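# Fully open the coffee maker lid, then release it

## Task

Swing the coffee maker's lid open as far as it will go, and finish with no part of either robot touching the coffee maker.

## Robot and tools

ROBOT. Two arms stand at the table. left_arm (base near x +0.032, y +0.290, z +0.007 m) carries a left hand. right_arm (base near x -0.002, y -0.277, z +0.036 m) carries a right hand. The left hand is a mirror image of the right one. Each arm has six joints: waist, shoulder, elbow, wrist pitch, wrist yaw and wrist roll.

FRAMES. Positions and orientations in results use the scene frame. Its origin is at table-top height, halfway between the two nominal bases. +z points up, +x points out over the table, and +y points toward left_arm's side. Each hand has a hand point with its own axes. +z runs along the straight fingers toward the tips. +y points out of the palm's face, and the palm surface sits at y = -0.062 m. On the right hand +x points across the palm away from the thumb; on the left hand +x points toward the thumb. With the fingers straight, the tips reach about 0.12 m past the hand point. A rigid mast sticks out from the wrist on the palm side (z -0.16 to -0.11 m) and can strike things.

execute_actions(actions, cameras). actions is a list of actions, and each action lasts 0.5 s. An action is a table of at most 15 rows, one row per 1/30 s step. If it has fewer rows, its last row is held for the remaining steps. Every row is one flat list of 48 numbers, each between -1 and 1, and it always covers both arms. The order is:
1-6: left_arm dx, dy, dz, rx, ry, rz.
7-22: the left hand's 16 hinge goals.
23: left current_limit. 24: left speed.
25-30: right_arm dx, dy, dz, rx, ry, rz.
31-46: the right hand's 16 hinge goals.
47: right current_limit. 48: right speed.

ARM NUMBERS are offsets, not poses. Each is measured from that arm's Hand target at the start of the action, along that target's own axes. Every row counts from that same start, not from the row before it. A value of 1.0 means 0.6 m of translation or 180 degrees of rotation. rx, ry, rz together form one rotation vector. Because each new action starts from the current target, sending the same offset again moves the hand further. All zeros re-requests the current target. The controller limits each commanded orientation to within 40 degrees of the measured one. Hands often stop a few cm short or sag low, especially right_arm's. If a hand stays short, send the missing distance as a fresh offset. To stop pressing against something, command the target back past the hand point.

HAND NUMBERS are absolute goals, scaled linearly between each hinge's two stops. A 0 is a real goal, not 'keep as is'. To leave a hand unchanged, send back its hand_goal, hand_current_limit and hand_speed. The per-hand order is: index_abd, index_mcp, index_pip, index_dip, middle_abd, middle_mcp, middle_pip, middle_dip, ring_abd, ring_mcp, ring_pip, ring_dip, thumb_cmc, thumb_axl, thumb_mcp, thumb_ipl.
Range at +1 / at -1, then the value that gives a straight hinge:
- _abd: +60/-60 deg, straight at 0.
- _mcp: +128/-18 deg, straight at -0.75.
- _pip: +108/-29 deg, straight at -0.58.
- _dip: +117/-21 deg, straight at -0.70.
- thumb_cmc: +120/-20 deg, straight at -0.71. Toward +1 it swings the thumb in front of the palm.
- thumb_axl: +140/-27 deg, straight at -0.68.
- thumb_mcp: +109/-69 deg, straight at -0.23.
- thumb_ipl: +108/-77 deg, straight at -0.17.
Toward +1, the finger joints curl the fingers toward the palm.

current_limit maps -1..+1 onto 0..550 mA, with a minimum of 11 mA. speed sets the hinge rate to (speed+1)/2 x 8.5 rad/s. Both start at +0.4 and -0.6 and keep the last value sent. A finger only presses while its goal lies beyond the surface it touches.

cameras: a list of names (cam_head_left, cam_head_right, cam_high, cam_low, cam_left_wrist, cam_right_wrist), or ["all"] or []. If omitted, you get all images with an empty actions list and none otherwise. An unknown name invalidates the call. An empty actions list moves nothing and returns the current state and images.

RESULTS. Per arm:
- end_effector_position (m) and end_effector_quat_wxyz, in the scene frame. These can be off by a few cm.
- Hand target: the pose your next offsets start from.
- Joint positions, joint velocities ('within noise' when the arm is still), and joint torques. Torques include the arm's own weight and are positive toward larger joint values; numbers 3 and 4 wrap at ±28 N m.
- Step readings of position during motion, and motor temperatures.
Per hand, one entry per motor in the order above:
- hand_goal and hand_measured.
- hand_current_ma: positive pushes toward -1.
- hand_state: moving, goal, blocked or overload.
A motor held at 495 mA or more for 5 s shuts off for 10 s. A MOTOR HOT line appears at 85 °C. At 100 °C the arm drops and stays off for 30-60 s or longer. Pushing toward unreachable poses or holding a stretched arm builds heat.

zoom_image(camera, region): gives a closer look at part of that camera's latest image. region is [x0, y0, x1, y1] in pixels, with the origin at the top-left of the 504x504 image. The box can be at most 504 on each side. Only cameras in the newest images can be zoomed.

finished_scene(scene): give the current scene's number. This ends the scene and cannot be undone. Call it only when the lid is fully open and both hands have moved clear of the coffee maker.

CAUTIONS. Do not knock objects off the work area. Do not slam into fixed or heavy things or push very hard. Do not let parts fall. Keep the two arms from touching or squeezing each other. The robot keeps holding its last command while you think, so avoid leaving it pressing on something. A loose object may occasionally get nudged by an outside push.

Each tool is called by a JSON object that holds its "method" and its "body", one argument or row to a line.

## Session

{"method": "execute_actions", "body": {
  "actions": []
}}

Scene clock: 0.00 s.
left_arm: end_effector_position=(+0.6799, +0.1963, +0.3150) hand_goal=(+0.000, -0.754, -0.576, -0.696, +0.000, -0.754, -0.576, -0.696, +0.000, -0.754, -0.576, -0.696, -0.714, -0.678, -0.226, -0.168) hand_measured=(+0.000, -0.754, -0.576, -0.696, +0.000, -0.754, -0.576, -0.696, +0.000, -0.754, -0.576, -0.696, -0.714, -0.678, -0.226, -0.168) hand_current_ma=(+0, +0, +0, +0, +0, +0, +0, +0, +0, +0, +0, +0, +0, +0, +0, +0) hand_state=(goal, goal, goal, goal, goal, goal, goal, goal, goal, goal, goal, goal, goal, goal, goal, goal) hand_current_limit=0.40 hand_speed=-0.60 end_effector_quat_wxyz=(+0.261, -0.079, +0.961, +0.052) | right_arm: end_effector_position=(+0.6290, -0.1913, +0.2797) hand_goal=(+0.000, -0.754, -0.576, -0.696, +0.000, -0.754, -0.576, -0.696, +0.000, -0.754, -0.576, -0.696, -0.714, -0.678, -0.226, -0.168) hand_measured=(+0.000, -0.754, -0.576, -0.696, +0.000, -0.754, -0.576, -0.696, +0.000, -0.754, -0.576, -0.696, -0.714, -0.678, -0.226, -0.168) hand_current_ma=(+0, +0, +0, +0, +0, +0, +0, +0, +0, +0, +0, +0, +0, +0, +0, +0) hand_state=(goal, goal, goal, goal, goal, goal, goal, goal, goal, goal, goal, goal, goal, goal, goal, goal) hand_current_limit=0.40 hand_speed=-0.60 end_effector_quat_wxyz=(-0.052, +0.564, +0.352, +0.745)
Joint positions: left_arm=[-0.344 1.936 2.119 -1.296 -0.294 -1.987] | right_arm=[0.114 1.705 0.789 1.047 -0.498 1.146]
Joint velocities: within noise
Joint torques (N m): no reading
Motor temperatures (°C): left_arm=[24 27 42 25 26 27] | right_arm=[30 25 39 23 24 24]
Heat: left arm: hottest elbow 42 °C; right arm: hottest elbow 39 °C.
Hand target: left_arm +0.6844, +0.1948, +0.3240; +0.272, -0.080, +0.958, +0.047 | right_arm +0.6334, -0.1908, +0.2968; -0.047, +0.551, +0.351, +0.756
camera_calibration:
cam_left_wrist: T_world_to_cam=[[0.770234, -0.512447, 0.379655, -0.579257], [-0.630471, -0.701572, 0.332121, 0.421389], [0.0961607, -0.495172, -0.863457, 0.429474], [0, 0, 0, 1]] pos_world=[0.670538, 0.21146, 0.450798]
cam_right_wrist: T_world_to_cam=[[0.59804, -0.704085, -0.3829, -0.365493], [-0.699377, -0.225122, -0.678375, 0.533069], [0.391435, 0.673487, -0.627053, 0.184493], [0, 0, 0, 1]] pos_world=[0.519178, -0.261586, 0.33736]

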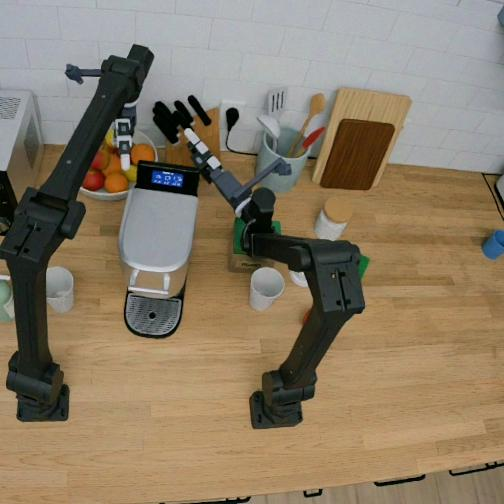

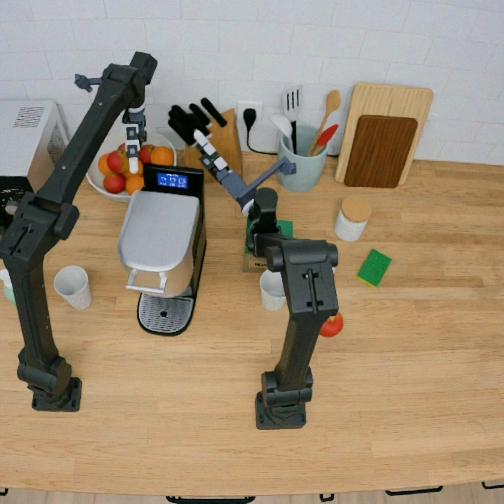

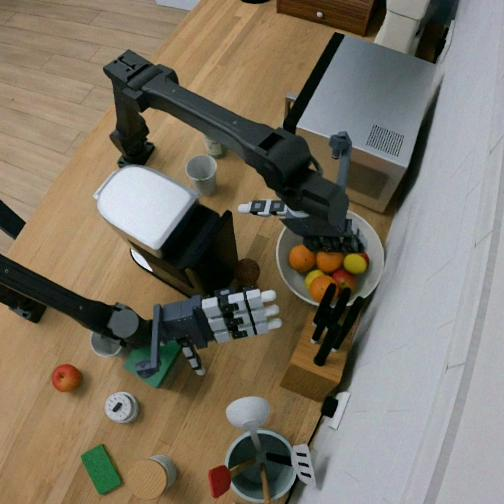

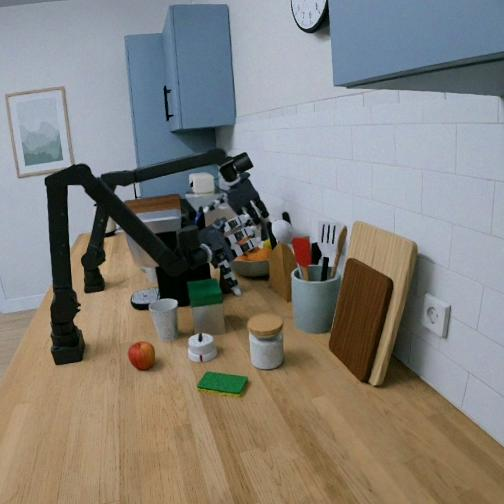

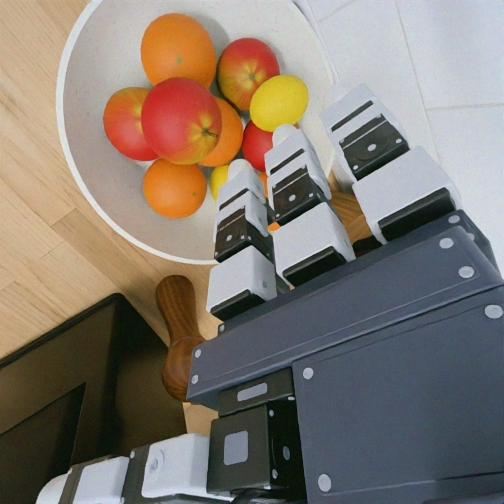

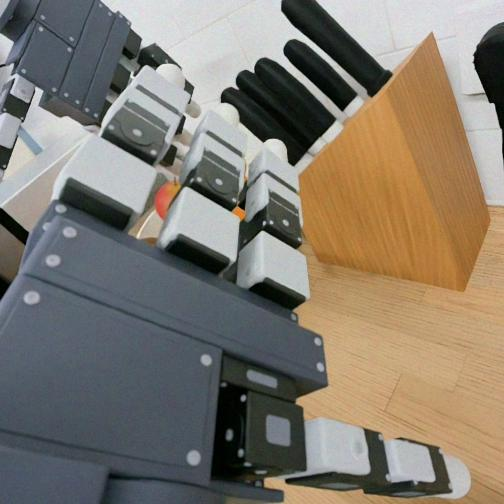

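{"method": "zoom_image", "body": {
  "camera": "cam_head_left",
  "region": [100, 180, 220, 300]
}}

{"method": "zoom_image", "body": {
  "camera": "cam_head_right",
  "region": [100, 180, 220, 300]
}}

Scaled by 4.200.

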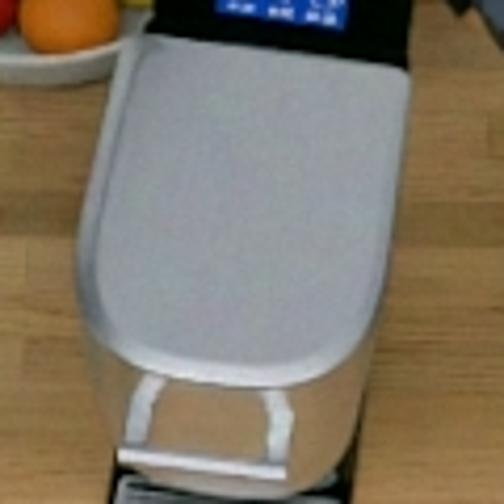

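Scaled by 4.200.

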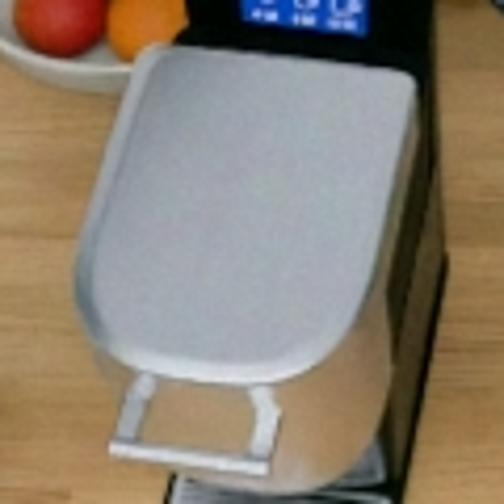

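{"method": "execute_actions", "body": {
  "actions": [
    [[-0.1474,0.0615,-0.2196,0.043,-0.0812,0.0719,0,-0.754,-0.576,-0.696,0,-0.754,-0.576,-0.696,0,-0.754,-0.576,-0.696,-0.714,-0.678,-0.226,-0.168,0.4,-0.6,0,0,0,0,0,0,0,-0.754,-0.576,-0.696,0,-0.754,-0.576,-0.696,0,-0.754,-0.576,-0.696,-0.714,-0.678,-0.226,-0.168,0.4,-0.6]],
    [[0.009,-0.0025,-0.2242,0.0739,-0.1396,0.1236,0,-0.754,-0.576,-0.696,0,-0.754,-0.576,-0.696,0,-0.754,-0.576,-0.696,-0.714,-0.678,-0.226,-0.168,0.4,-0.6,0,0,0,0,0,0,0,-0.754,-0.576,-0.696,0,-0.754,-0.576,-0.696,0,-0.754,-0.576,-0.696,-0.714,-0.678,-0.226,-0.168,0.4,-0.6]],
    [[0.0113,-0.1283,-0.2003,0.0739,-0.1396,0.1236,0,-0.754,-0.576,-0.696,0,-0.754,-0.576,-0.696,0,-0.754,-0.576,-0.696,-0.714,-0.678,-0.226,-0.168,0.4,-0.6,0,0,0,0,0,0,0,-0.754,-0.576,-0.696,0,-0.754,-0.576,-0.696,0,-0.754,-0.576,-0.696,-0.714,-0.678,-0.226,-0.168,0.4,-0.6]]
  ],
  "cameras": ["cam_high"]
}}

Scene clock: 110.27 s.
left_arm: end_effector_position=(+0.4396, +0.1976, +0.5895) hand_goal=(+0.000, -0.754, -0.576, -0.696, +0.000, -0.754, -0.576, -0.696, +0.000, -0.754, -0.576, -0.696, -0.714, -0.678, -0.226, -0.168) hand_measured=(-0.004, -0.758, -0.576, -0.696, -0.002, -0.758, -0.576, -0.696, -0.002, -0.758, -0.576, -0.696, -0.716, -0.678, -0.224, -0.168) hand_current_ma=(+0, -1, +0, +0, +0, -1, +0, +0, +0, -1, +0, +0, +0, +0, +0, +0) hand_state=(goal, goal, goal, goal, goal, goal, goal, goal, goal, goal, goal, goal, goal, goal, goal, goal) hand_current_limit=0.40 hand_speed=-0.60 end_effector_quat_wxyz=(+0.664, +0.470, +0.577, -0.066) | right_arm: end_effector_position=(+0.6290, -0.1913, +0.2797) hand_goal=(+0.000, -0.754, -0.576, -0.696, +0.000, -0.754, -0.576, -0.696, +0.000, -0.754, -0.576, -0.696, -0.714, -0.678, -0.226, -0.168) hand_measured=(-0.002, -0.756, -0.576, -0.696, -0.002, -0.756, -0.576, -0.696, -0.002, -0.756, -0.576, -0.696, -0.716, -0.678, -0.226, -0.168) hand_current_ma=(+0, +0, +0, +0, +0, +0, +0, +0, +0, +0, +0, +0, +0, +0, +0, +0) hand_state=(goal, goal, goal, goal, goal, goal, goal, goal, goal, goal, goal, goal, goal, goal, goal, goal) hand_current_limit=0.40 hand_speed=-0.60 end_effector_quat_wxyz=(-0.052, +0.564, +0.352, +0.745)
Joint positions: left_arm=[-0.144 0.77 1.147 -0.516 0.657 -0.902] | right_arm=[0.114 1.705 0.789 1.047 -0.498 1.146]
Joint torques (N m): left_arm=[2.61 -3.31 9.31 2.86 0.34 0.1] | right_arm=[0.85 -13.92 8.65 1.95 -0.05 0.03]
Motor temperatures (°C): left_arm=[24 33 51 25 26 27] | right_arm=[30 32 47 23 23 24]
Heat: left arm: hottest elbow 51 °C; right arm: hottest elbow 47 °C.
Hand target: left_arm +0.4440, +0.2017, +0.5920; +0.671, +0.470, +0.569, -0.061 | right_arm +0.6334, -0.1908, +0.2968; -0.047, +0.551, +0.351, +0.756
Off the commanded pose: left_arm 0.007 m, 1 deg | right_arm 0.018 m, 2 deg.
Step readings (end_effector_position of left_arm | right_arm):
0: (+0.6799, +0.1963, +0.3150) | (+0.6290, -0.1913, +0.2797)
1: (+0.6800, +0.1964, +0.3151) | (+0.6290, -0.1913, +0.2797)
2: (+0.6808, +0.1970, +0.3193) | (+0.6290, -0.1913, +0.2797)
4: (+0.6830, +0.1983, +0.3310) | (+0.6290, -0.1913, +0.2797)
8: (+0.6793, +0.2040, +0.3864) | (+0.6290, -0.1913, +0.2797)
15: (+0.6573, +0.2193, +0.4889) | (+0.6290, -0.1913, +0.2797)
16: (+0.6573, +0.2202, +0.4957) | (+0.6290, -0.1913, +0.2797)
17: (+0.6566, +0.2178, +0.5030) | (+0.6290, -0.1913, +0.2797)
19: (+0.6479, +0.2158, +0.5023) | (+0.6290, -0.1913, +0.2797)
23: (+0.6102, +0.2138, +0.5095) | (+0.6290, -0.1913, +0.2797)
30: (+0.5619, +0.2152, +0.5893) | (+0.6290, -0.1913, +0.2797)
31: (+0.5583, +0.2155, +0.5964) | (+0.6290, -0.1913, +0.2797)
32: (+0.5524, +0.2110, +0.6004) | (+0.6290, -0.1913, +0.2797)
34: (+0.5317, +0.2036, +0.5883) | (+0.6290, -0.1913, +0.2797)
38: (+0.4734, +0.1882, +0.5588) | (+0.6290, -0.1913, +0.2797)
45: (+0.4259, +0.1948, +0.6014) | (+0.6290, -0.1913, +0.2797)
Images, in order (width x height): cam_high 504x504.

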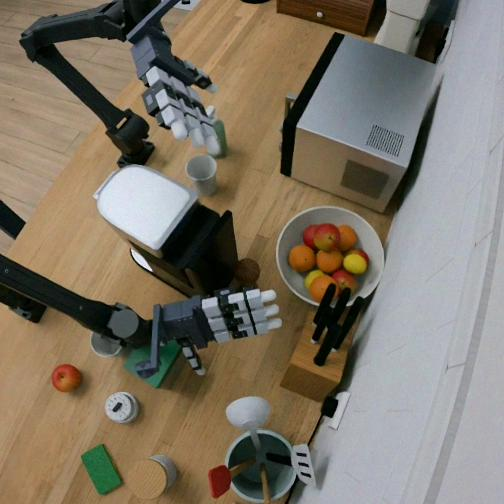

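{"method": "execute_actions", "body": {
  "actions": [
    [[-0.092,-0.2237,-0.1102,0.0739,-0.1396,0.1236,0,-0.754,-0.576,-0.696,0,-0.754,-0.576,-0.696,0,-0.754,-0.576,-0.696,-0.714,-0.678,-0.226,-0.168,0.4,-0.6,0,0,0,0,0,0,0,-0.754,-0.576,-0.696,0,-0.754,-0.576,-0.696,0,-0.754,-0.576,-0.696,-0.714,-0.678,-0.226,-0.168,0.4,-0.6]],
    [[-0.123,-0.253,0.0583,0.0739,-0.1396,0.1236,0,-0.754,-0.576,-0.696,0,-0.754,-0.576,-0.696,0,-0.754,-0.576,-0.696,-0.714,-0.678,-0.226,-0.168,0.4,-0.6,0,0,0,0,0,0,0,-0.754,-0.576,-0.696,0,-0.754,-0.576,-0.696,0,-0.754,-0.576,-0.696,-0.714,-0.678,-0.226,-0.168,0.4,-0.6]],
    [[-0.02,-0.1155,0.003,0,0,0,0,-0.754,-0.576,-0.696,0,-0.754,-0.576,-0.696,0,-0.754,-0.576,-0.696,-0.714,-0.678,-0.226,-0.168,0.4,-0.6,0,0,0,0,0,0,0,-0.754,-0.576,-0.696,0,-0.754,-0.576,-0.696,0,-0.754,-0.576,-0.696,-0.714,-0.678,-0.226,-0.168,0.4,-0.6]]
  ],
  "cameras": ["cam_left_wrist","cam_head_left"]
}}

{"method": "zoom_image", "body": {
  "camera": "cam_head_left",
  "region": [80, 240, 200, 360]
}}

Scene clock: 132.57 s.
left_arm: end_effector_position=(+0.1509, +0.0685, +0.4138) hand_goal=(+0.000, -0.754, -0.576, -0.696, +0.000, -0.754, -0.576, -0.696, +0.000, -0.754, -0.576, -0.696, -0.714, -0.678, -0.226, -0.168) hand_measured=(-0.004, -0.764, -0.576, -0.696, -0.004, -0.764, -0.576, -0.696, -0.002, -0.764, -0.576, -0.696, -0.722, -0.678, -0.226, -0.168) hand_current_ma=(+0, -4, +0, +0, +0, -4, +0, +0, +0, -4, +0, +0, -3, +0, +0, +0) hand_state=(goal, goal, goal, goal, goal, goal, goal, goal, goal, goal, goal, goal, goal, goal, goal, goal) hand_current_limit=0.40 hand_speed=-0.60 end_effector_quat_wxyz=(+0.696, +0.706, +0.008, -0.127) | right_arm: end_effector_position=(+0.6290, -0.1913, +0.2797) hand_goal=(+0.000, -0.754, -0.576, -0.696, +0.000, -0.754, -0.576, -0.696, +0.000, -0.754, -0.576, -0.696, -0.714, -0.678, -0.226, -0.168) hand_measured=(-0.002, -0.756, -0.576, -0.696, -0.002, -0.756, -0.576, -0.696, -0.002, -0.756, -0.576, -0.696, -0.716, -0.678, -0.226, -0.168) hand_current_ma=(+0, +0, +0, +0, +0, +0, +0, +0, +0, +0, +0, +0, +0, +0, +0, +0) hand_state=(goal, goal, goal, goal, goal, goal, goal, goal, goal, goal, goal, goal, goal, goal, goal, goal) hand_current_limit=0.40 hand_speed=-0.60 end_effector_quat_wxyz=(-0.052, +0.564, +0.352, +0.745)
Joint positions: left_arm=[-0.4 0.21 0.342 -0.121 1.363 -0.202] | right_arm=[0.114 1.705 0.789 1.047 -0.498 1.146]
Joint torques (N m): left_arm=[0.62 1.49 9.89 1.32 -0.08 0.12] | right_arm=[0.85 -13.86 8.65 1.98 -0.05 0.03]
Heat: left arm: hottest elbow 51 °C; right arm: hottest elbow 47 °C.
Hand target: left_arm +0.1458, +0.0689, +0.4179; +0.696, +0.707, +0.001, -0.122 | right_arm +0.6334, -0.1908, +0.2968; -0.047, +0.551, +0.351, +0.756
Off the commanded pose: left_arm 0.007 m, 1 deg | right_arm 0.018 m, 2 deg.
Step readings (end_effector_position of left_arm | right_arm):
0: (+0.4396, +0.1976, +0.5896) | (+0.6290, -0.1913, +0.2797)
1: (+0.4390, +0.1960, +0.5890) | (+0.6290, -0.1913, +0.2797)
2: (+0.4330, +0.1868, +0.5875) | (+0.6290, -0.1913, +0.2797)
4: (+0.4089, +0.1688, +0.5745) | (+0.6290, -0.1913, +0.2797)
8: (+0.3371, +0.1445, +0.5505) | (+0.6290, -0.1913, +0.2797)
15: (+0.2829, +0.1431, +0.5788) | (+0.6290, -0.1913, +0.2797)
16: (+0.2824, +0.1431, +0.5776) | (+0.6290, -0.1913, +0.2797)
17: (+0.2763, +0.1375, +0.5717) | (+0.6290, -0.1913, +0.2797)
19: (+0.2541, +0.1218, +0.5481) | (+0.6290, -0.1913, +0.2797)
23: (+0.2075, +0.0940, +0.4919) | (+0.6290, -0.1913, +0.2797)
30: (+0.1775, +0.0740, +0.4837) | (+0.6290, -0.1913, +0.2797)
31: (+0.1760, +0.0728, +0.4838) | (+0.6290, -0.1913, +0.2797)
32: (+0.1744, +0.0714, +0.4810) | (+0.6290, -0.1913, +0.2797)
34: (+0.1706, +0.0696, +0.4671) | (+0.6290, -0.1913, +0.2797)
38: (+0.1611, +0.0665, +0.4255) | (+0.6290, -0.1913, +0.2797)
45: (+0.1524, +0.0685, +0.4164) | (+0.6290, -0.1913, +0.2797)
camera_calibration:
cam_left_wrist: T_world_to_cam=[[-0.873431, 0.167258, -0.457322, 0.272922], [0.452321, 0.626499, -0.634748, 0.111105], [0.180345, -0.761265, -0.622858, 0.408347], [0, 0, 0, 1]] pos_world=[0.114479, 0.195604, 0.449679]
Images, in order (width x height): cam_head_left 504x504, cam_left_wrist 504x504.

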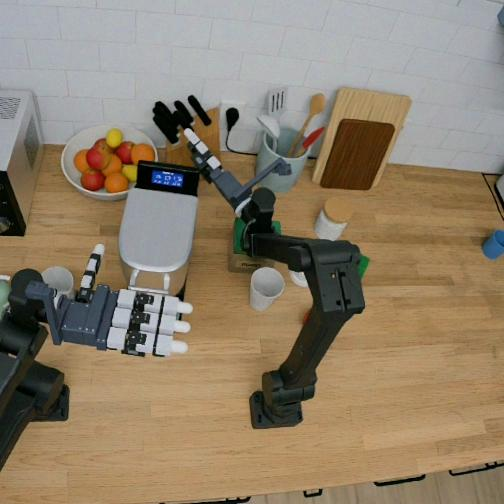

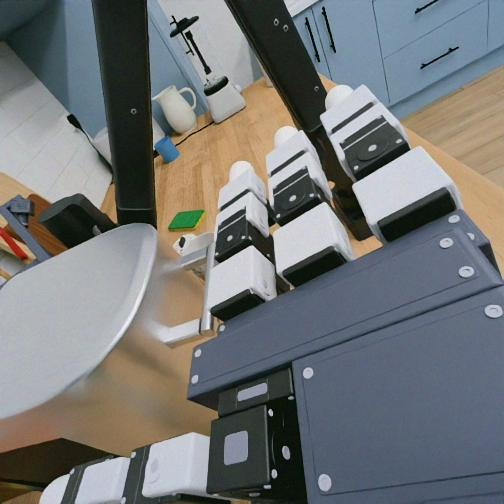

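Scaled by 4.200.

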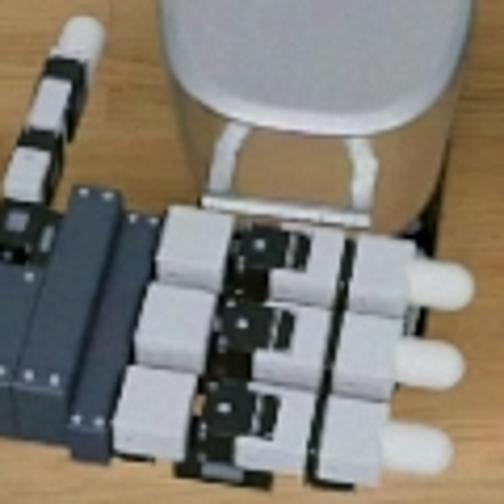

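{"method": "execute_actions", "body": {
  "actions": [
    [[0.0142,-0.1295,0,0,0,0,0,-0.754,-0.576,-0.696,0,-0.754,-0.576,-0.696,0,-0.754,-0.576,-0.696,-0.714,-0.678,-0.226,-0.168,0.4,-0.6,0,0,0,0,0,0,0,-0.754,-0.576,-0.696,0,-0.754,-0.576,-0.696,0,-0.754,-0.576,-0.696,-0.714,-0.678,-0.226,-0.168,0.4,-0.6]],
    [[0.1033,0.0182,0,0,0,0,0,-0.754,-0.576,-0.696,0,-0.754,-0.576,-0.696,0,-0.754,-0.576,-0.696,-0.714,-0.678,-0.226,-0.168,0.4,-0.6,0,0,0,0,0,0,0,-0.754,-0.576,-0.696,0,-0.754,-0.576,-0.696,0,-0.754,-0.576,-0.696,-0.714,-0.678,-0.226,-0.168,0.4,-0.6]],
    [[-0.013,0.0739,0,0,0,0,0,-0.754,-0.576,-0.696,0,-0.754,-0.576,-0.696,0,-0.754,-0.576,-0.696,-0.714,-0.678,-0.226,-0.168,0.4,-0.6,0,0,0,0,0,0,0,-0.754,-0.576,-0.696,0,-0.754,-0.576,-0.696,0,-0.754,-0.576,-0.696,-0.714,-0.678,-0.226,-0.168,0.4,-0.6]]
  ],
  "cameras": ["cam_left_wrist","cam_head_left"]
}}

{"method": "zoom_image", "body": {
  "camera": "cam_left_wrist",
  "region": [80, 100, 330, 350]
}}

Scene clock: 163.90 s.
left_arm: end_effector_position=(+0.2017, +0.0636, +0.3589) hand_goal=(+0.000, -0.754, -0.576, -0.696, +0.000, -0.754, -0.576, -0.696, +0.000, -0.754, -0.576, -0.696, -0.714, -0.678, -0.226, -0.168) hand_measured=(-0.002, -0.764, -0.576, -0.696, -0.002, -0.764, -0.576, -0.696, -0.002, -0.764, -0.576, -0.696, -0.722, -0.678, -0.226, -0.168) hand_current_ma=(+0, -4, +0, +0, +0, -4, +0, +0, +0, -4, +0, +0, -3, +0, +0, +0) hand_state=(goal, goal, goal, goal, goal, goal, goal, goal, goal, goal, goal, goal, goal, goal, goal, goal) hand_current_limit=0.40 hand_speed=-0.60 end_effector_quat_wxyz=(+0.691, +0.710, +0.019, -0.133) | right_arm: end_effector_position=(+0.6290, -0.1913, +0.2797) hand_goal=(+0.000, -0.754, -0.576, -0.696, +0.000, -0.754, -0.576, -0.696, +0.000, -0.754, -0.576, -0.696, -0.714, -0.678, -0.226, -0.168) hand_measured=(-0.002, -0.756, -0.576, -0.696, -0.002, -0.756, -0.576, -0.696, -0.002, -0.756, -0.576, -0.696, -0.716, -0.678, -0.226, -0.168) hand_current_ma=(+0, +0, +0, +0, +0, +0, +0, +0, +0, +0, +0, +0, +0, +0, +0, +0) hand_state=(goal, goal, goal, goal, goal, goal, goal, goal, goal, goal, goal, goal, goal, goal, goal, goal) hand_current_limit=0.40 hand_speed=-0.60 end_effector_quat_wxyz=(-0.052, +0.564, +0.352, +0.745)
Joint positions: left_arm=[-0.315 0.489 0.255 0.169 1.442 -0.153] | right_arm=[0.114 1.705 0.789 1.047 -0.498 1.146]
Joint torques (N m): left_arm=[0.03 1.38 13.15 1.78 0.02 -0.04] | right_arm=[0.85 -13.92 8.65 1.96 -0.05 0.03]
Heat: left arm: hottest elbow 54 °C; right arm: hottest elbow 47 °C.
Hand target: left_arm +0.2026, +0.0589, +0.3849; +0.696, +0.707, +0.000, -0.123 | right_arm +0.6334, -0.1908, +0.2968; -0.047, +0.551, +0.351, +0.756
Off the commanded pose: left_arm 0.026 m, 3 deg | right_arm 0.018 m, 2 deg.
Step readings (end_effector_position of left_arm | right_arm):
0: (+0.1509, +0.0685, +0.4138) | (+0.6290, -0.1913, +0.2797)
1: (+0.1509, +0.0685, +0.4137) | (+0.6290, -0.1913, +0.2797)
2: (+0.1513, +0.0683, +0.4106) | (+0.6290, -0.1913, +0.2797)
4: (+0.1506, +0.0680, +0.3966) | (+0.6290, -0.1913, +0.2797)
8: (+0.1511, +0.0656, +0.3493) | (+0.6290, -0.1913, +0.2797)
15: (+0.1458, +0.0675, +0.3374) | (+0.6290, -0.1913, +0.2797)
16: (+0.1447, +0.0678, +0.3386) | (+0.6290, -0.1913, +0.2797)
17: (+0.1445, +0.0683, +0.3396) | (+0.6290, -0.1913, +0.2797)
19: (+0.1522, +0.0678, +0.3360) | (+0.6290, -0.1913, +0.2797)
23: (+0.1910, +0.0667, +0.3117) | (+0.6290, -0.1913, +0.2797)
30: (+0.2015, +0.0632, +0.3013) | (+0.6290, -0.1913, +0.2797)
31: (+0.2008, +0.0633, +0.3032) | (+0.6290, -0.1913, +0.2797)
32: (+0.2005, +0.0633, +0.3062) | (+0.6290, -0.1913, +0.2797)
34: (+0.1997, +0.0635, +0.3169) | (+0.6290, -0.1913, +0.2797)
38: (+0.1968, +0.0646, +0.3469) | (+0.6290, -0.1913, +0.2797)
45: (+0.1988, +0.0643, +0.3610) | (+0.6290, -0.1913, +0.2797)
camera_calibration:
cam_left_wrist: T_world_to_cam=[[-0.884746, 0.168514, -0.434543, 0.286975], [0.433853, 0.638414, -0.635766, 0.0597048], [0.170283, -0.751019, -0.637945, 0.368105], [0, 0, 0, 1]] pos_world=[0.165315, 0.189978, 0.397492]
Images, in order (width x height): cam_head_left 504x504, cam_left_wrist 504x504.

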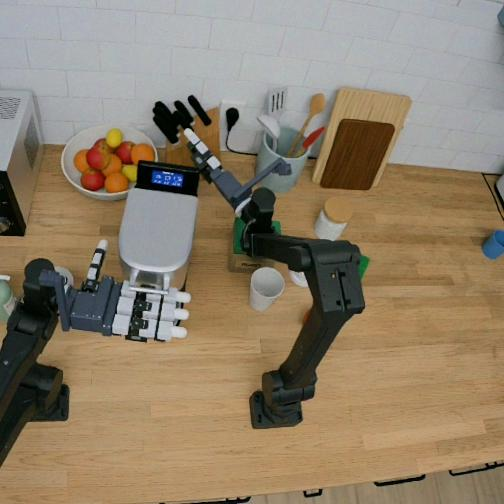

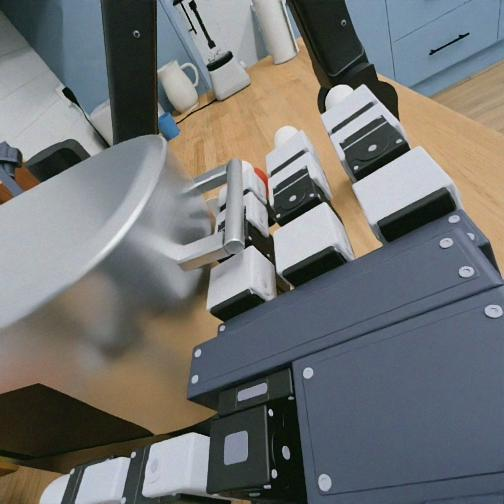

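Scaled by 2.016.

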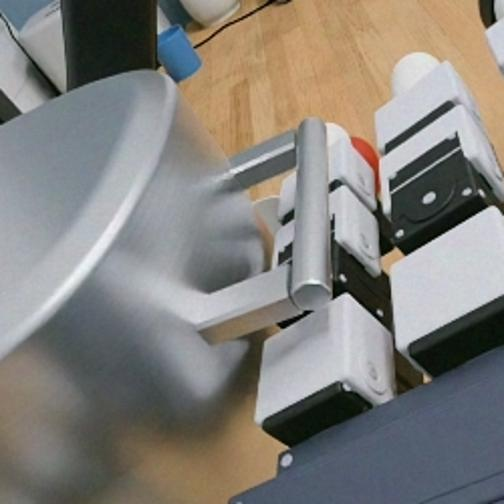

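{"method": "execute_actions", "body": {
  "actions": [
    [[-0.01,0.066,-0.0033,0,0,0,0,-0.754,-0.576,-0.696,0,-0.754,-0.576,-0.696,0,-0.754,-0.576,-0.696,-0.714,-0.678,-0.226,-0.168,0.4,-0.6,0,0,0,0,0,0,0,-0.754,-0.576,-0.696,0,-0.754,-0.576,-0.696,0,-0.754,-0.576,-0.696,-0.714,-0.678,-0.226,-0.168,0.4,-0.6]],
    [[-0.0055,0.0667,-0.0083,-0.0017,0.0082,-0.0278,0,-0.754,-0.576,-0.696,0,-0.754,-0.576,-0.696,0,-0.754,-0.576,-0.696,-0.714,-0.678,-0.226,-0.168,0.4,-0.6,0,0,0,0,0,0,0,-0.754,-0.576,-0.696,0,-0.754,-0.576,-0.696,0,-0.754,-0.576,-0.696,-0.714,-0.678,-0.226,-0.168,0.4,-0.6]],
    [[-0.0112,0.066,-0.0082,-0.0025,0.0079,-0.0278,0,-0.754,-0.576,-0.696,0,-0.754,-0.576,-0.696,0,-0.754,-0.576,-0.696,-0.714,-0.678,-0.226,-0.168,0.4,-0.6,0,0,0,0,0,0,0,-0.754,-0.576,-0.696,0,-0.754,-0.576,-0.696,0,-0.754,-0.576,-0.696,-0.714,-0.678,-0.226,-0.168,0.4,-0.6]],
    [[0.0183,0.0775,-0.0018,-0.0057,0.0126,-0.0417,0,-0.754,-0.576,-0.696,0,-0.754,-0.576,-0.696,0,-0.754,-0.576,-0.696,-0.714,-0.678,-0.226,-0.168,0.4,-0.6,0,0,0,0,0,0,0,-0.754,-0.576,-0.696,0,-0.754,-0.576,-0.696,0,-0.754,-0.576,-0.696,-0.714,-0.678,-0.226,-0.168,0.4,-0.6]],
    [[0.008,0.0795,0,-0.0072,0.0119,-0.0417,0,-0.754,-0.576,-0.696,0,-0.754,-0.576,-0.696,0,-0.754,-0.576,-0.696,-0.714,-0.678,-0.226,-0.168,0.4,-0.6,0,0,0,0,0,0,0,-0.754,-0.576,-0.696,0,-0.754,-0.576,-0.696,0,-0.754,-0.576,-0.696,-0.714,-0.678,-0.226,-0.168,0.4,-0.6]]
  ],
  "cameras": ["cam_left_wrist","cam_high"]
}}

Scene clock: 221.30 s.
left_arm: end_effector_position=(+0.2701, +0.0651, +0.5546) hand_goal=(+0.000, -0.754, -0.576, -0.696, +0.000, -0.754, -0.576, -0.696, +0.000, -0.754, -0.576, -0.696, -0.714, -0.678, -0.226, -0.168) hand_measured=(-0.002, -0.772, -0.580, -0.696, -0.002, -0.764, -0.576, -0.696, -0.002, -0.764, -0.576, -0.696, -0.722, -0.678, -0.226, -0.168) hand_current_ma=(+0, -11, -1, +0, +0, -4, +0, +0, +0, -4, +0, +0, -3, +0, +0, +0) hand_state=(goal, goal, goal, goal, goal, goal, goal, goal, goal, goal, goal, goal, goal, goal, goal, goal) hand_current_limit=0.40 hand_speed=-0.60 end_effector_quat_wxyz=(+0.664, +0.677, +0.215, -0.235) | right_arm: end_effector_position=(+0.6290, -0.1913, +0.2797) hand_goal=(+0.000, -0.754, -0.576, -0.696, +0.000, -0.754, -0.576, -0.696, +0.000, -0.754, -0.576, -0.696, -0.714, -0.678, -0.226, -0.168) hand_measured=(-0.002, -0.756, -0.576, -0.696, -0.002, -0.756, -0.576, -0.696, -0.002, -0.756, -0.576, -0.696, -0.716, -0.678, -0.226, -0.168) hand_current_ma=(+0, +0, +0, +0, +0, +0, +0, +0, +0, +0, +0, +0, +0, +0, +0, +0) hand_state=(goal, goal, goal, goal, goal, goal, goal, goal, goal, goal, goal, goal, goal, goal, goal, goal) hand_current_limit=0.40 hand_speed=-0.60 end_effector_quat_wxyz=(-0.052, +0.564, +0.352, +0.745)
Joint positions: left_arm=[-0.292 0.57 0.849 -0.313 1.335 -0.615] | right_arm=[0.114 1.705 0.789 1.047 -0.498 1.146]
Joint torques (N m): left_arm=[0.91 0.44 13.89 1.29 -0.02 -0.02] | right_arm=[0.91 -13.92 8.65 1.98 -0.05 0.03]
Motor temperatures (°C): left_arm=[24 28 60 25 26 27] | right_arm=[29 33 48 23 23 24]
Heat: left arm: hottest elbow 60 °C; right arm: hottest elbow 48 °C.
Hand target: left_arm +0.2654, +0.0650, +0.5850; +0.670, +0.678, +0.201, -0.224 | right_arm +0.6334, -0.1908, +0.2968; -0.047, +0.551, +0.351, +0.756
Off the commanded pose: left_arm 0.031 m, 2 deg | right_arm 0.018 m, 2 deg.
Step readings (end_effector_position of left_arm | right_arm):
0: (+0.2017, +0.0636, +0.3589) | (+0.6290, -0.1913, +0.2797)
1: (+0.2018, +0.0636, +0.3591) | (+0.6290, -0.1913, +0.2797)
2: (+0.2022, +0.0635, +0.3597) | (+0.6290, -0.1913, +0.2797)
4: (+0.2036, +0.0632, +0.3637) | (+0.6290, -0.1913, +0.2797)
8: (+0.2032, +0.0633, +0.3814) | (+0.6290, -0.1913, +0.2797)
15: (+0.2043, +0.0630, +0.3918) | (+0.6290, -0.1913, +0.2797)
16: (+0.2046, +0.0630, +0.3919) | (+0.6290, -0.1913, +0.2797)
17: (+0.2055, +0.0628, +0.3924) | (+0.6290, -0.1913, +0.2797)
19: (+0.2069, +0.0626, +0.3971) | (+0.6290, -0.1913, +0.2797)
23: (+0.2047, +0.0639, +0.4177) | (+0.6290, -0.1913, +0.2797)
30: (+0.2051, +0.0643, +0.4349) | (+0.6290, -0.1913, +0.2797)
31: (+0.2055, +0.0643, +0.4349) | (+0.6290, -0.1913, +0.2797)
32: (+0.2068, +0.0642, +0.4352) | (+0.6290, -0.1913, +0.2797)
34: (+0.2107, +0.0645, +0.4385) | (+0.6290, -0.1913, +0.2797)
38: (+0.2125, +0.0655, +0.4574) | (+0.6290, -0.1913, +0.2797)
45: (+0.2122, +0.0661, +0.4738) | (+0.6290, -0.1913, +0.2797)
46: (+0.2125, +0.0661, +0.4740) | (+0.6290, -0.1913, +0.2797)
47: (+0.2141, +0.0662, +0.4747) | (+0.6290, -0.1913, +0.2797)
49: (+0.2197, +0.0665, +0.4803) | (+0.6290, -0.1913, +0.2797)
53: (+0.2297, +0.0678, +0.5035) | (+0.6290, -0.1913, +0.2797)
60: (+0.2368, +0.0674, +0.5185) | (+0.6290, -0.1913, +0.2797)
61: (+0.2381, +0.0672, +0.5180) | (+0.6290, -0.1913, +0.2797)
62: (+0.2408, +0.0670, +0.5179) | (+0.6290, -0.1913, +0.2797)
64: (+0.2485, +0.0662, +0.5216) | (+0.6290, -0.1913, +0.2797)
68: (+0.2595, +0.0658, +0.5440) | (+0.6290, -0.1913, +0.2797)
75: (+0.2656, +0.0660, +0.5589) | (+0.6290, -0.1913, +0.2797)
camera_calibration:
cam_left_wrist: T_world_to_cam=[[-0.998445, 0.052403, -0.0190002, 0.240109], [0.0502828, 0.699623, -0.712741, 0.295841], [-0.0240568, -0.712588, -0.70117, 0.567429], [0, 0, 0, 1]] pos_world=[0.23851, 0.184784, 0.613284]
Images, in order (width x height): cam_high 504x504, cam_left_wrist 504x504.

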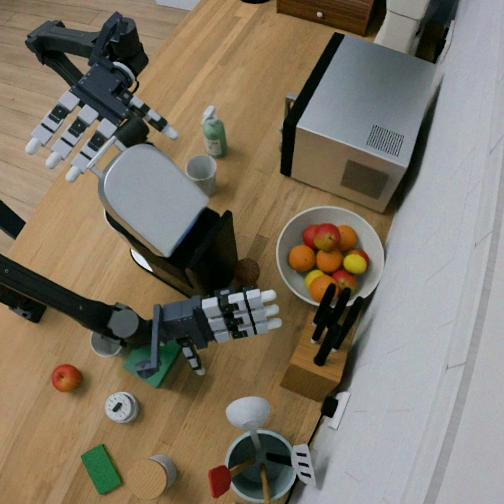

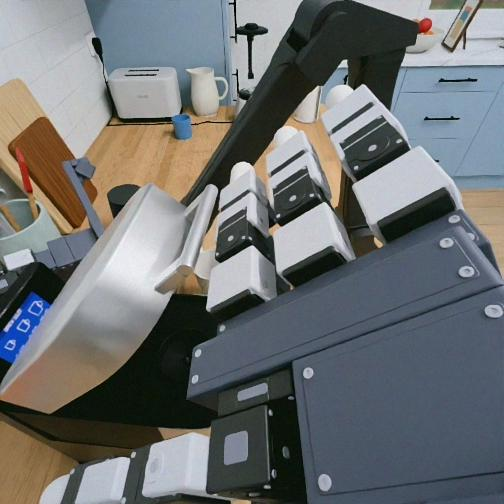

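{"method": "execute_actions", "body": {
  "actions": [
    [[0.0337,0.051,0.0037,-0.0103,0.0131,-0.0361,0,-0.754,-0.576,-0.696,0,-0.754,-0.576,-0.696,0,-0.754,-0.576,-0.696,-0.714,-0.678,-0.226,-0.168,0.4,-0.6,0,0,0,0,0,0,0,-0.754,-0.576,-0.696,0,-0.754,-0.576,-0.696,0,-0.754,-0.576,-0.696,-0.714,-0.678,-0.226,-0.168,0.4,-0.6]],
    [[0.0273,0.0542,0.0067,-0.0118,0.0118,-0.0361,0,-0.754,-0.576,-0.696,0,-0.754,-0.576,-0.696,0,-0.754,-0.576,-0.696,-0.714,-0.678,-0.226,-0.168,0.4,-0.6,0,0,0,0,0,0,0,-0.754,-0.576,-0.696,0,-0.754,-0.576,-0.696,0,-0.754,-0.576,-0.696,-0.714,-0.678,-0.226,-0.168,0.4,-0.6]]
  ],
  "cameras": ["cam_left_wrist","cam_high"]
}}

Scene clock: 230.57 s.
left_arm: end_effector_position=(+0.3398, +0.0618, +0.5802) hand_goal=(+0.000, -0.754, -0.576, -0.696, +0.000, -0.754, -0.576, -0.696, +0.000, -0.754, -0.576, -0.696, -0.714, -0.678, -0.226, -0.168) hand_measured=(+0.000, -0.768, -0.580, -0.696, -0.002, -0.764, -0.576, -0.696, -0.002, -0.764, -0.576, -0.696, -0.722, -0.678, -0.226, -0.168) hand_current_ma=(+0, -8, -1, +0, +0, -4, +0, +0, +0, -4, +0, +0, -3, +0, +0, +0) hand_state=(goal, goal, goal, goal, goal, goal, goal, goal, goal, goal, goal, goal, goal, goal, goal, goal) hand_current_limit=0.40 hand_speed=-0.60 end_effector_quat_wxyz=(+0.647, +0.633, +0.327, -0.271) | right_arm: end_effector_position=(+0.6290, -0.1913, +0.2797) hand_goal=(+0.000, -0.754, -0.576, -0.696, +0.000, -0.754, -0.576, -0.696, +0.000, -0.754, -0.576, -0.696, -0.714, -0.678, -0.226, -0.168) hand_measured=(-0.002, -0.756, -0.576, -0.696, -0.002, -0.756, -0.576, -0.696, -0.002, -0.756, -0.576, -0.696, -0.716, -0.678, -0.226, -0.168) hand_current_ma=(+0, +0, +0, +0, +0, +0, +0, +0, +0, +0, +0, +0, +0, +0, +0, +0) hand_state=(goal, goal, goal, goal, goal, goal, goal, goal, goal, goal, goal, goal, goal, goal, goal, goal) hand_current_limit=0.40 hand_speed=-0.60 end_effector_quat_wxyz=(-0.052, +0.564, +0.352, +0.745)
Joint positions: left_arm=[-0.299 0.722 1.015 -0.338 1.214 -0.831] | right_arm=[0.114 1.705 0.789 1.047 -0.498 1.146]
Joint torques (N m): left_arm=[0.15 -1.96 14.04 1.47 0 -0.03] | right_arm=[0.85 -13.86 8.66 1.98 -0.05 0.03]
Motor temperatures (°C): left_arm=[24 28 62 25 26 27] | right_arm=[29 33 48 23 23 24]
Heat: left arm: hottest elbow 62 °C; right arm: hottest elbow 48 °C.
Hand target: left_arm +0.3332, +0.0582, +0.6121; +0.656, +0.636, +0.310, -0.264 | right_arm +0.6334, -0.1908, +0.2968; -0.047, +0.551, +0.351, +0.756
Off the commanded pose: left_arm 0.033 m, 2 deg | right_arm 0.018 m, 2 deg.
Step readings (end_effector_position of left_arm | right_arm):
0: (+0.2701, +0.0651, +0.5546) | (+0.6290, -0.1913, +0.2797)
1: (+0.2706, +0.0652, +0.5549) | (+0.6290, -0.1913, +0.2797)
2: (+0.2723, +0.0654, +0.5551) | (+0.6290, -0.1913, +0.2797)
4: (+0.2796, +0.0655, +0.5583) | (+0.6290, -0.1913, +0.2797)
8: (+0.2938, +0.0647, +0.5704) | (+0.6290, -0.1913, +0.2797)
15: (+0.3052, +0.0636, +0.5680) | (+0.6290, -0.1913, +0.2797)
16: (+0.3058, +0.0637, +0.5678) | (+0.6290, -0.1913, +0.2797)
17: (+0.3077, +0.0641, +0.5681) | (+0.6290, -0.1913, +0.2797)
19: (+0.3161, +0.0647, +0.5709) | (+0.6290, -0.1913, +0.2797)
23: (+0.3302, +0.0639, +0.5836) | (+0.6290, -0.1913, +0.2797)
30: (+0.3392, +0.0617, +0.5811) | (+0.6290, -0.1913, +0.2797)
camera_calibration:
cam_left_wrist: T_world_to_cam=[[-0.976511, -0.0637984, 0.205807, 0.179662], [-0.191717, 0.693216, -0.694764, 0.385048], [-0.098344, -0.717901, -0.689164, 0.603365], [0, 0, 0, 1]] pos_world=[0.308599, 0.177697, 0.646359]
Images, in order (width x height): cam_high 504x504, cam_left_wrist 504x504.

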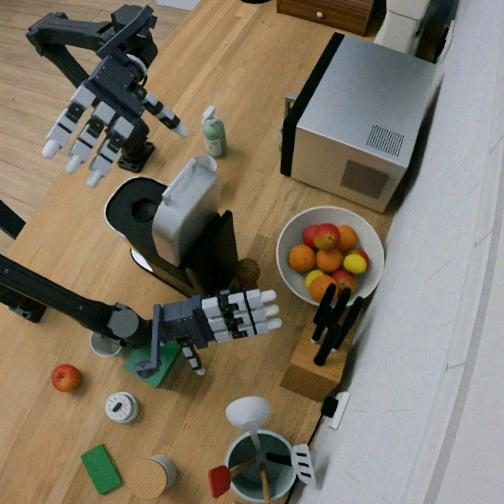

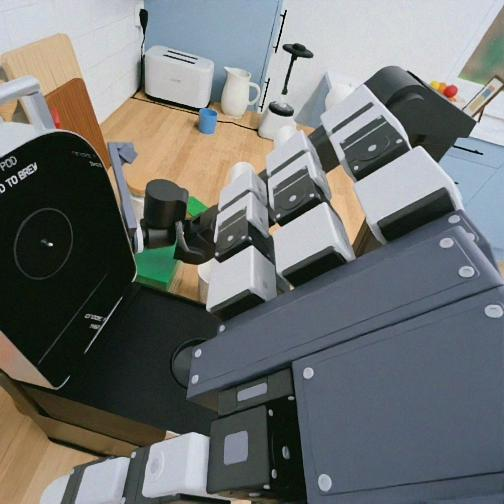

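{"method": "execute_actions", "body": {
  "actions": [
    [[-0.0865,-0.096,-0.032,0,0,0,0,-0.754,-0.576,-0.696,0,-0.754,-0.576,-0.696,0,-0.754,-0.576,-0.696,-0.714,-0.678,-0.226,-0.168,0.4,-0.6,0,0,0,0,0,0,0,-0.754,-0.576,-0.696,0,-0.754,-0.576,-0.696,0,-0.754,-0.576,-0.696,-0.714,-0.678,-0.226,-0.168,0.4,-0.6]]
  ],
  "cameras": ["cam_low","cam_high"]
}}

{"method": "zoom_image", "body": {
  "camera": "cam_low",
  "region": [60, 130, 230, 300]
}}

{"method": "zoom_image", "body": {
  "camera": "cam_high",
  "region": [90, 130, 260, 300]
}}

Scene clock: 242.93 s.
left_arm: end_effector_position=(+0.2584, +0.0739, +0.6037) hand_goal=(+0.000, -0.754, -0.576, -0.696, +0.000, -0.754, -0.576, -0.696, +0.000, -0.754, -0.576, -0.696, -0.714, -0.678, -0.226, -0.168) hand_measured=(-0.002, -0.766, -0.580, -0.696, -0.002, -0.764, -0.576, -0.696, -0.002, -0.764, -0.576, -0.696, -0.722, -0.678, -0.226, -0.168) hand_current_ma=(+0, -6, -1, +0, +0, -4, +0, +0, +0, -4, +0, +0, -3, +0, +0, +0) hand_state=(goal, goal, goal, goal, goal, goal, goal, goal, goal, goal, goal, goal, goal, goal, goal, goal) hand_current_limit=0.40 hand_speed=-0.60 end_effector_quat_wxyz=(+0.654, +0.633, +0.318, -0.266) | right_arm: end_effector_position=(+0.6290, -0.1913, +0.2797) hand_goal=(+0.000, -0.754, -0.576, -0.696, +0.000, -0.754, -0.576, -0.696, +0.000, -0.754, -0.576, -0.696, -0.714, -0.678, -0.226, -0.168) hand_measured=(-0.002, -0.756, -0.576, -0.696, -0.002, -0.756, -0.576, -0.696, -0.002, -0.756, -0.576, -0.696, -0.716, -0.678, -0.226, -0.168) hand_current_ma=(+0, +0, +0, +0, +0, +0, +0, +0, +0, +0, +0, +0, +0, +0, +0, +0) hand_state=(goal, goal, goal, goal, goal, goal, goal, goal, goal, goal, goal, goal, goal, goal, goal, goal) hand_current_limit=0.40 hand_speed=-0.60 end_effector_quat_wxyz=(-0.052, +0.564, +0.352, +0.745)
Joint positions: left_arm=[-0.372 0.532 1.015 -0.489 1.142 -0.845] | right_arm=[0.114 1.705 0.789 1.047 -0.498 1.146]
Joint torques (N m): left_arm=[0.38 0.91 10.15 1.46 -0.03 0.12] | right_arm=[0.85 -13.92 8.66 1.96 -0.05 0.03]
Motor temperatures (°C): left_arm=[24 28 62 25 26 27] | right_arm=[29 33 48 23 23 24]
Heat: left arm: hottest elbow 62 °C; right arm: hottest elbow 48 °C.
Hand target: left_arm +0.2546, +0.0719, +0.6120; +0.656, +0.635, +0.311, -0.265 | right_arm +0.6334, -0.1908, +0.2968; -0.047, +0.551, +0.351, +0.756
Off the commanded pose: left_arm 0.009 m, 1 deg | right_arm 0.018 m, 2 deg.
Step readings (end_effector_position of left_arm | right_arm):
0: (+0.3398, +0.0619, +0.5801) | (+0.6290, -0.1913, +0.2797)
1: (+0.3400, +0.0619, +0.5798) | (+0.6290, -0.1913, +0.2797)
2: (+0.3390, +0.0624, +0.5795) | (+0.6290, -0.1913, +0.2797)
4: (+0.3304, +0.0636, +0.5802) | (+0.6290, -0.1913, +0.2797)
8: (+0.2874, +0.0688, +0.5983) | (+0.6290, -0.1913, +0.2797)
15: (+0.2487, +0.0769, +0.6120) | (+0.6290, -0.1913, +0.2797)
Images, in order (width x height): cam_high 504x504, cam_low 504x504.

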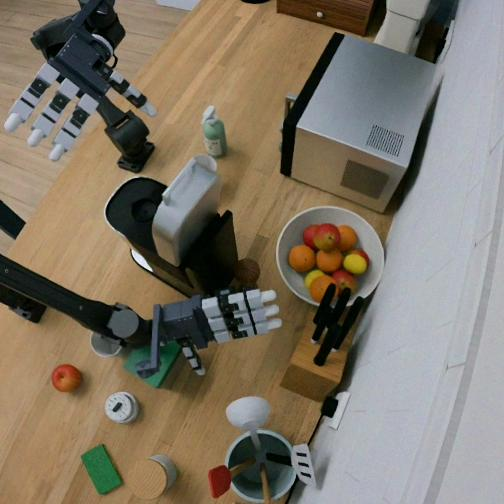

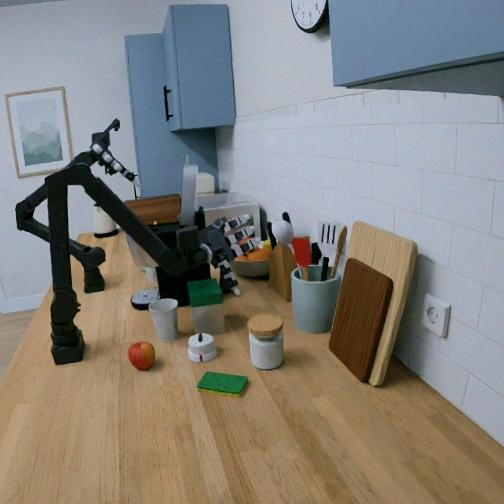

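Scaled by 2.965.

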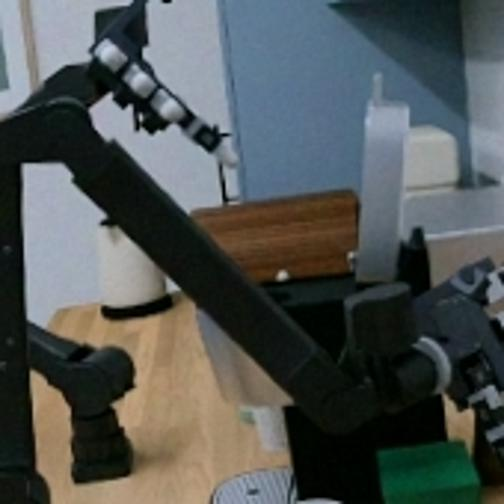

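Scaled by 2.965.

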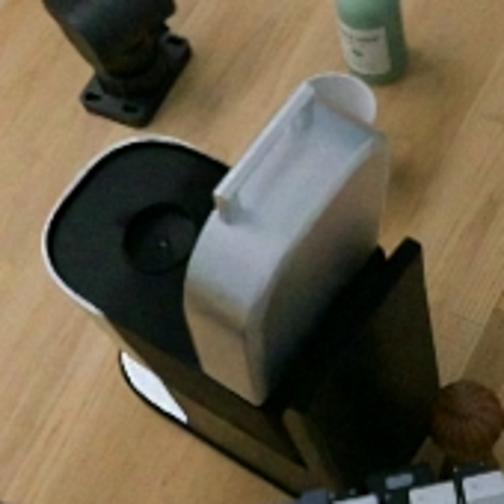

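{"method": "finished_scene", "body": {
  "scene": 3
}}

The scene is finished: the task was done.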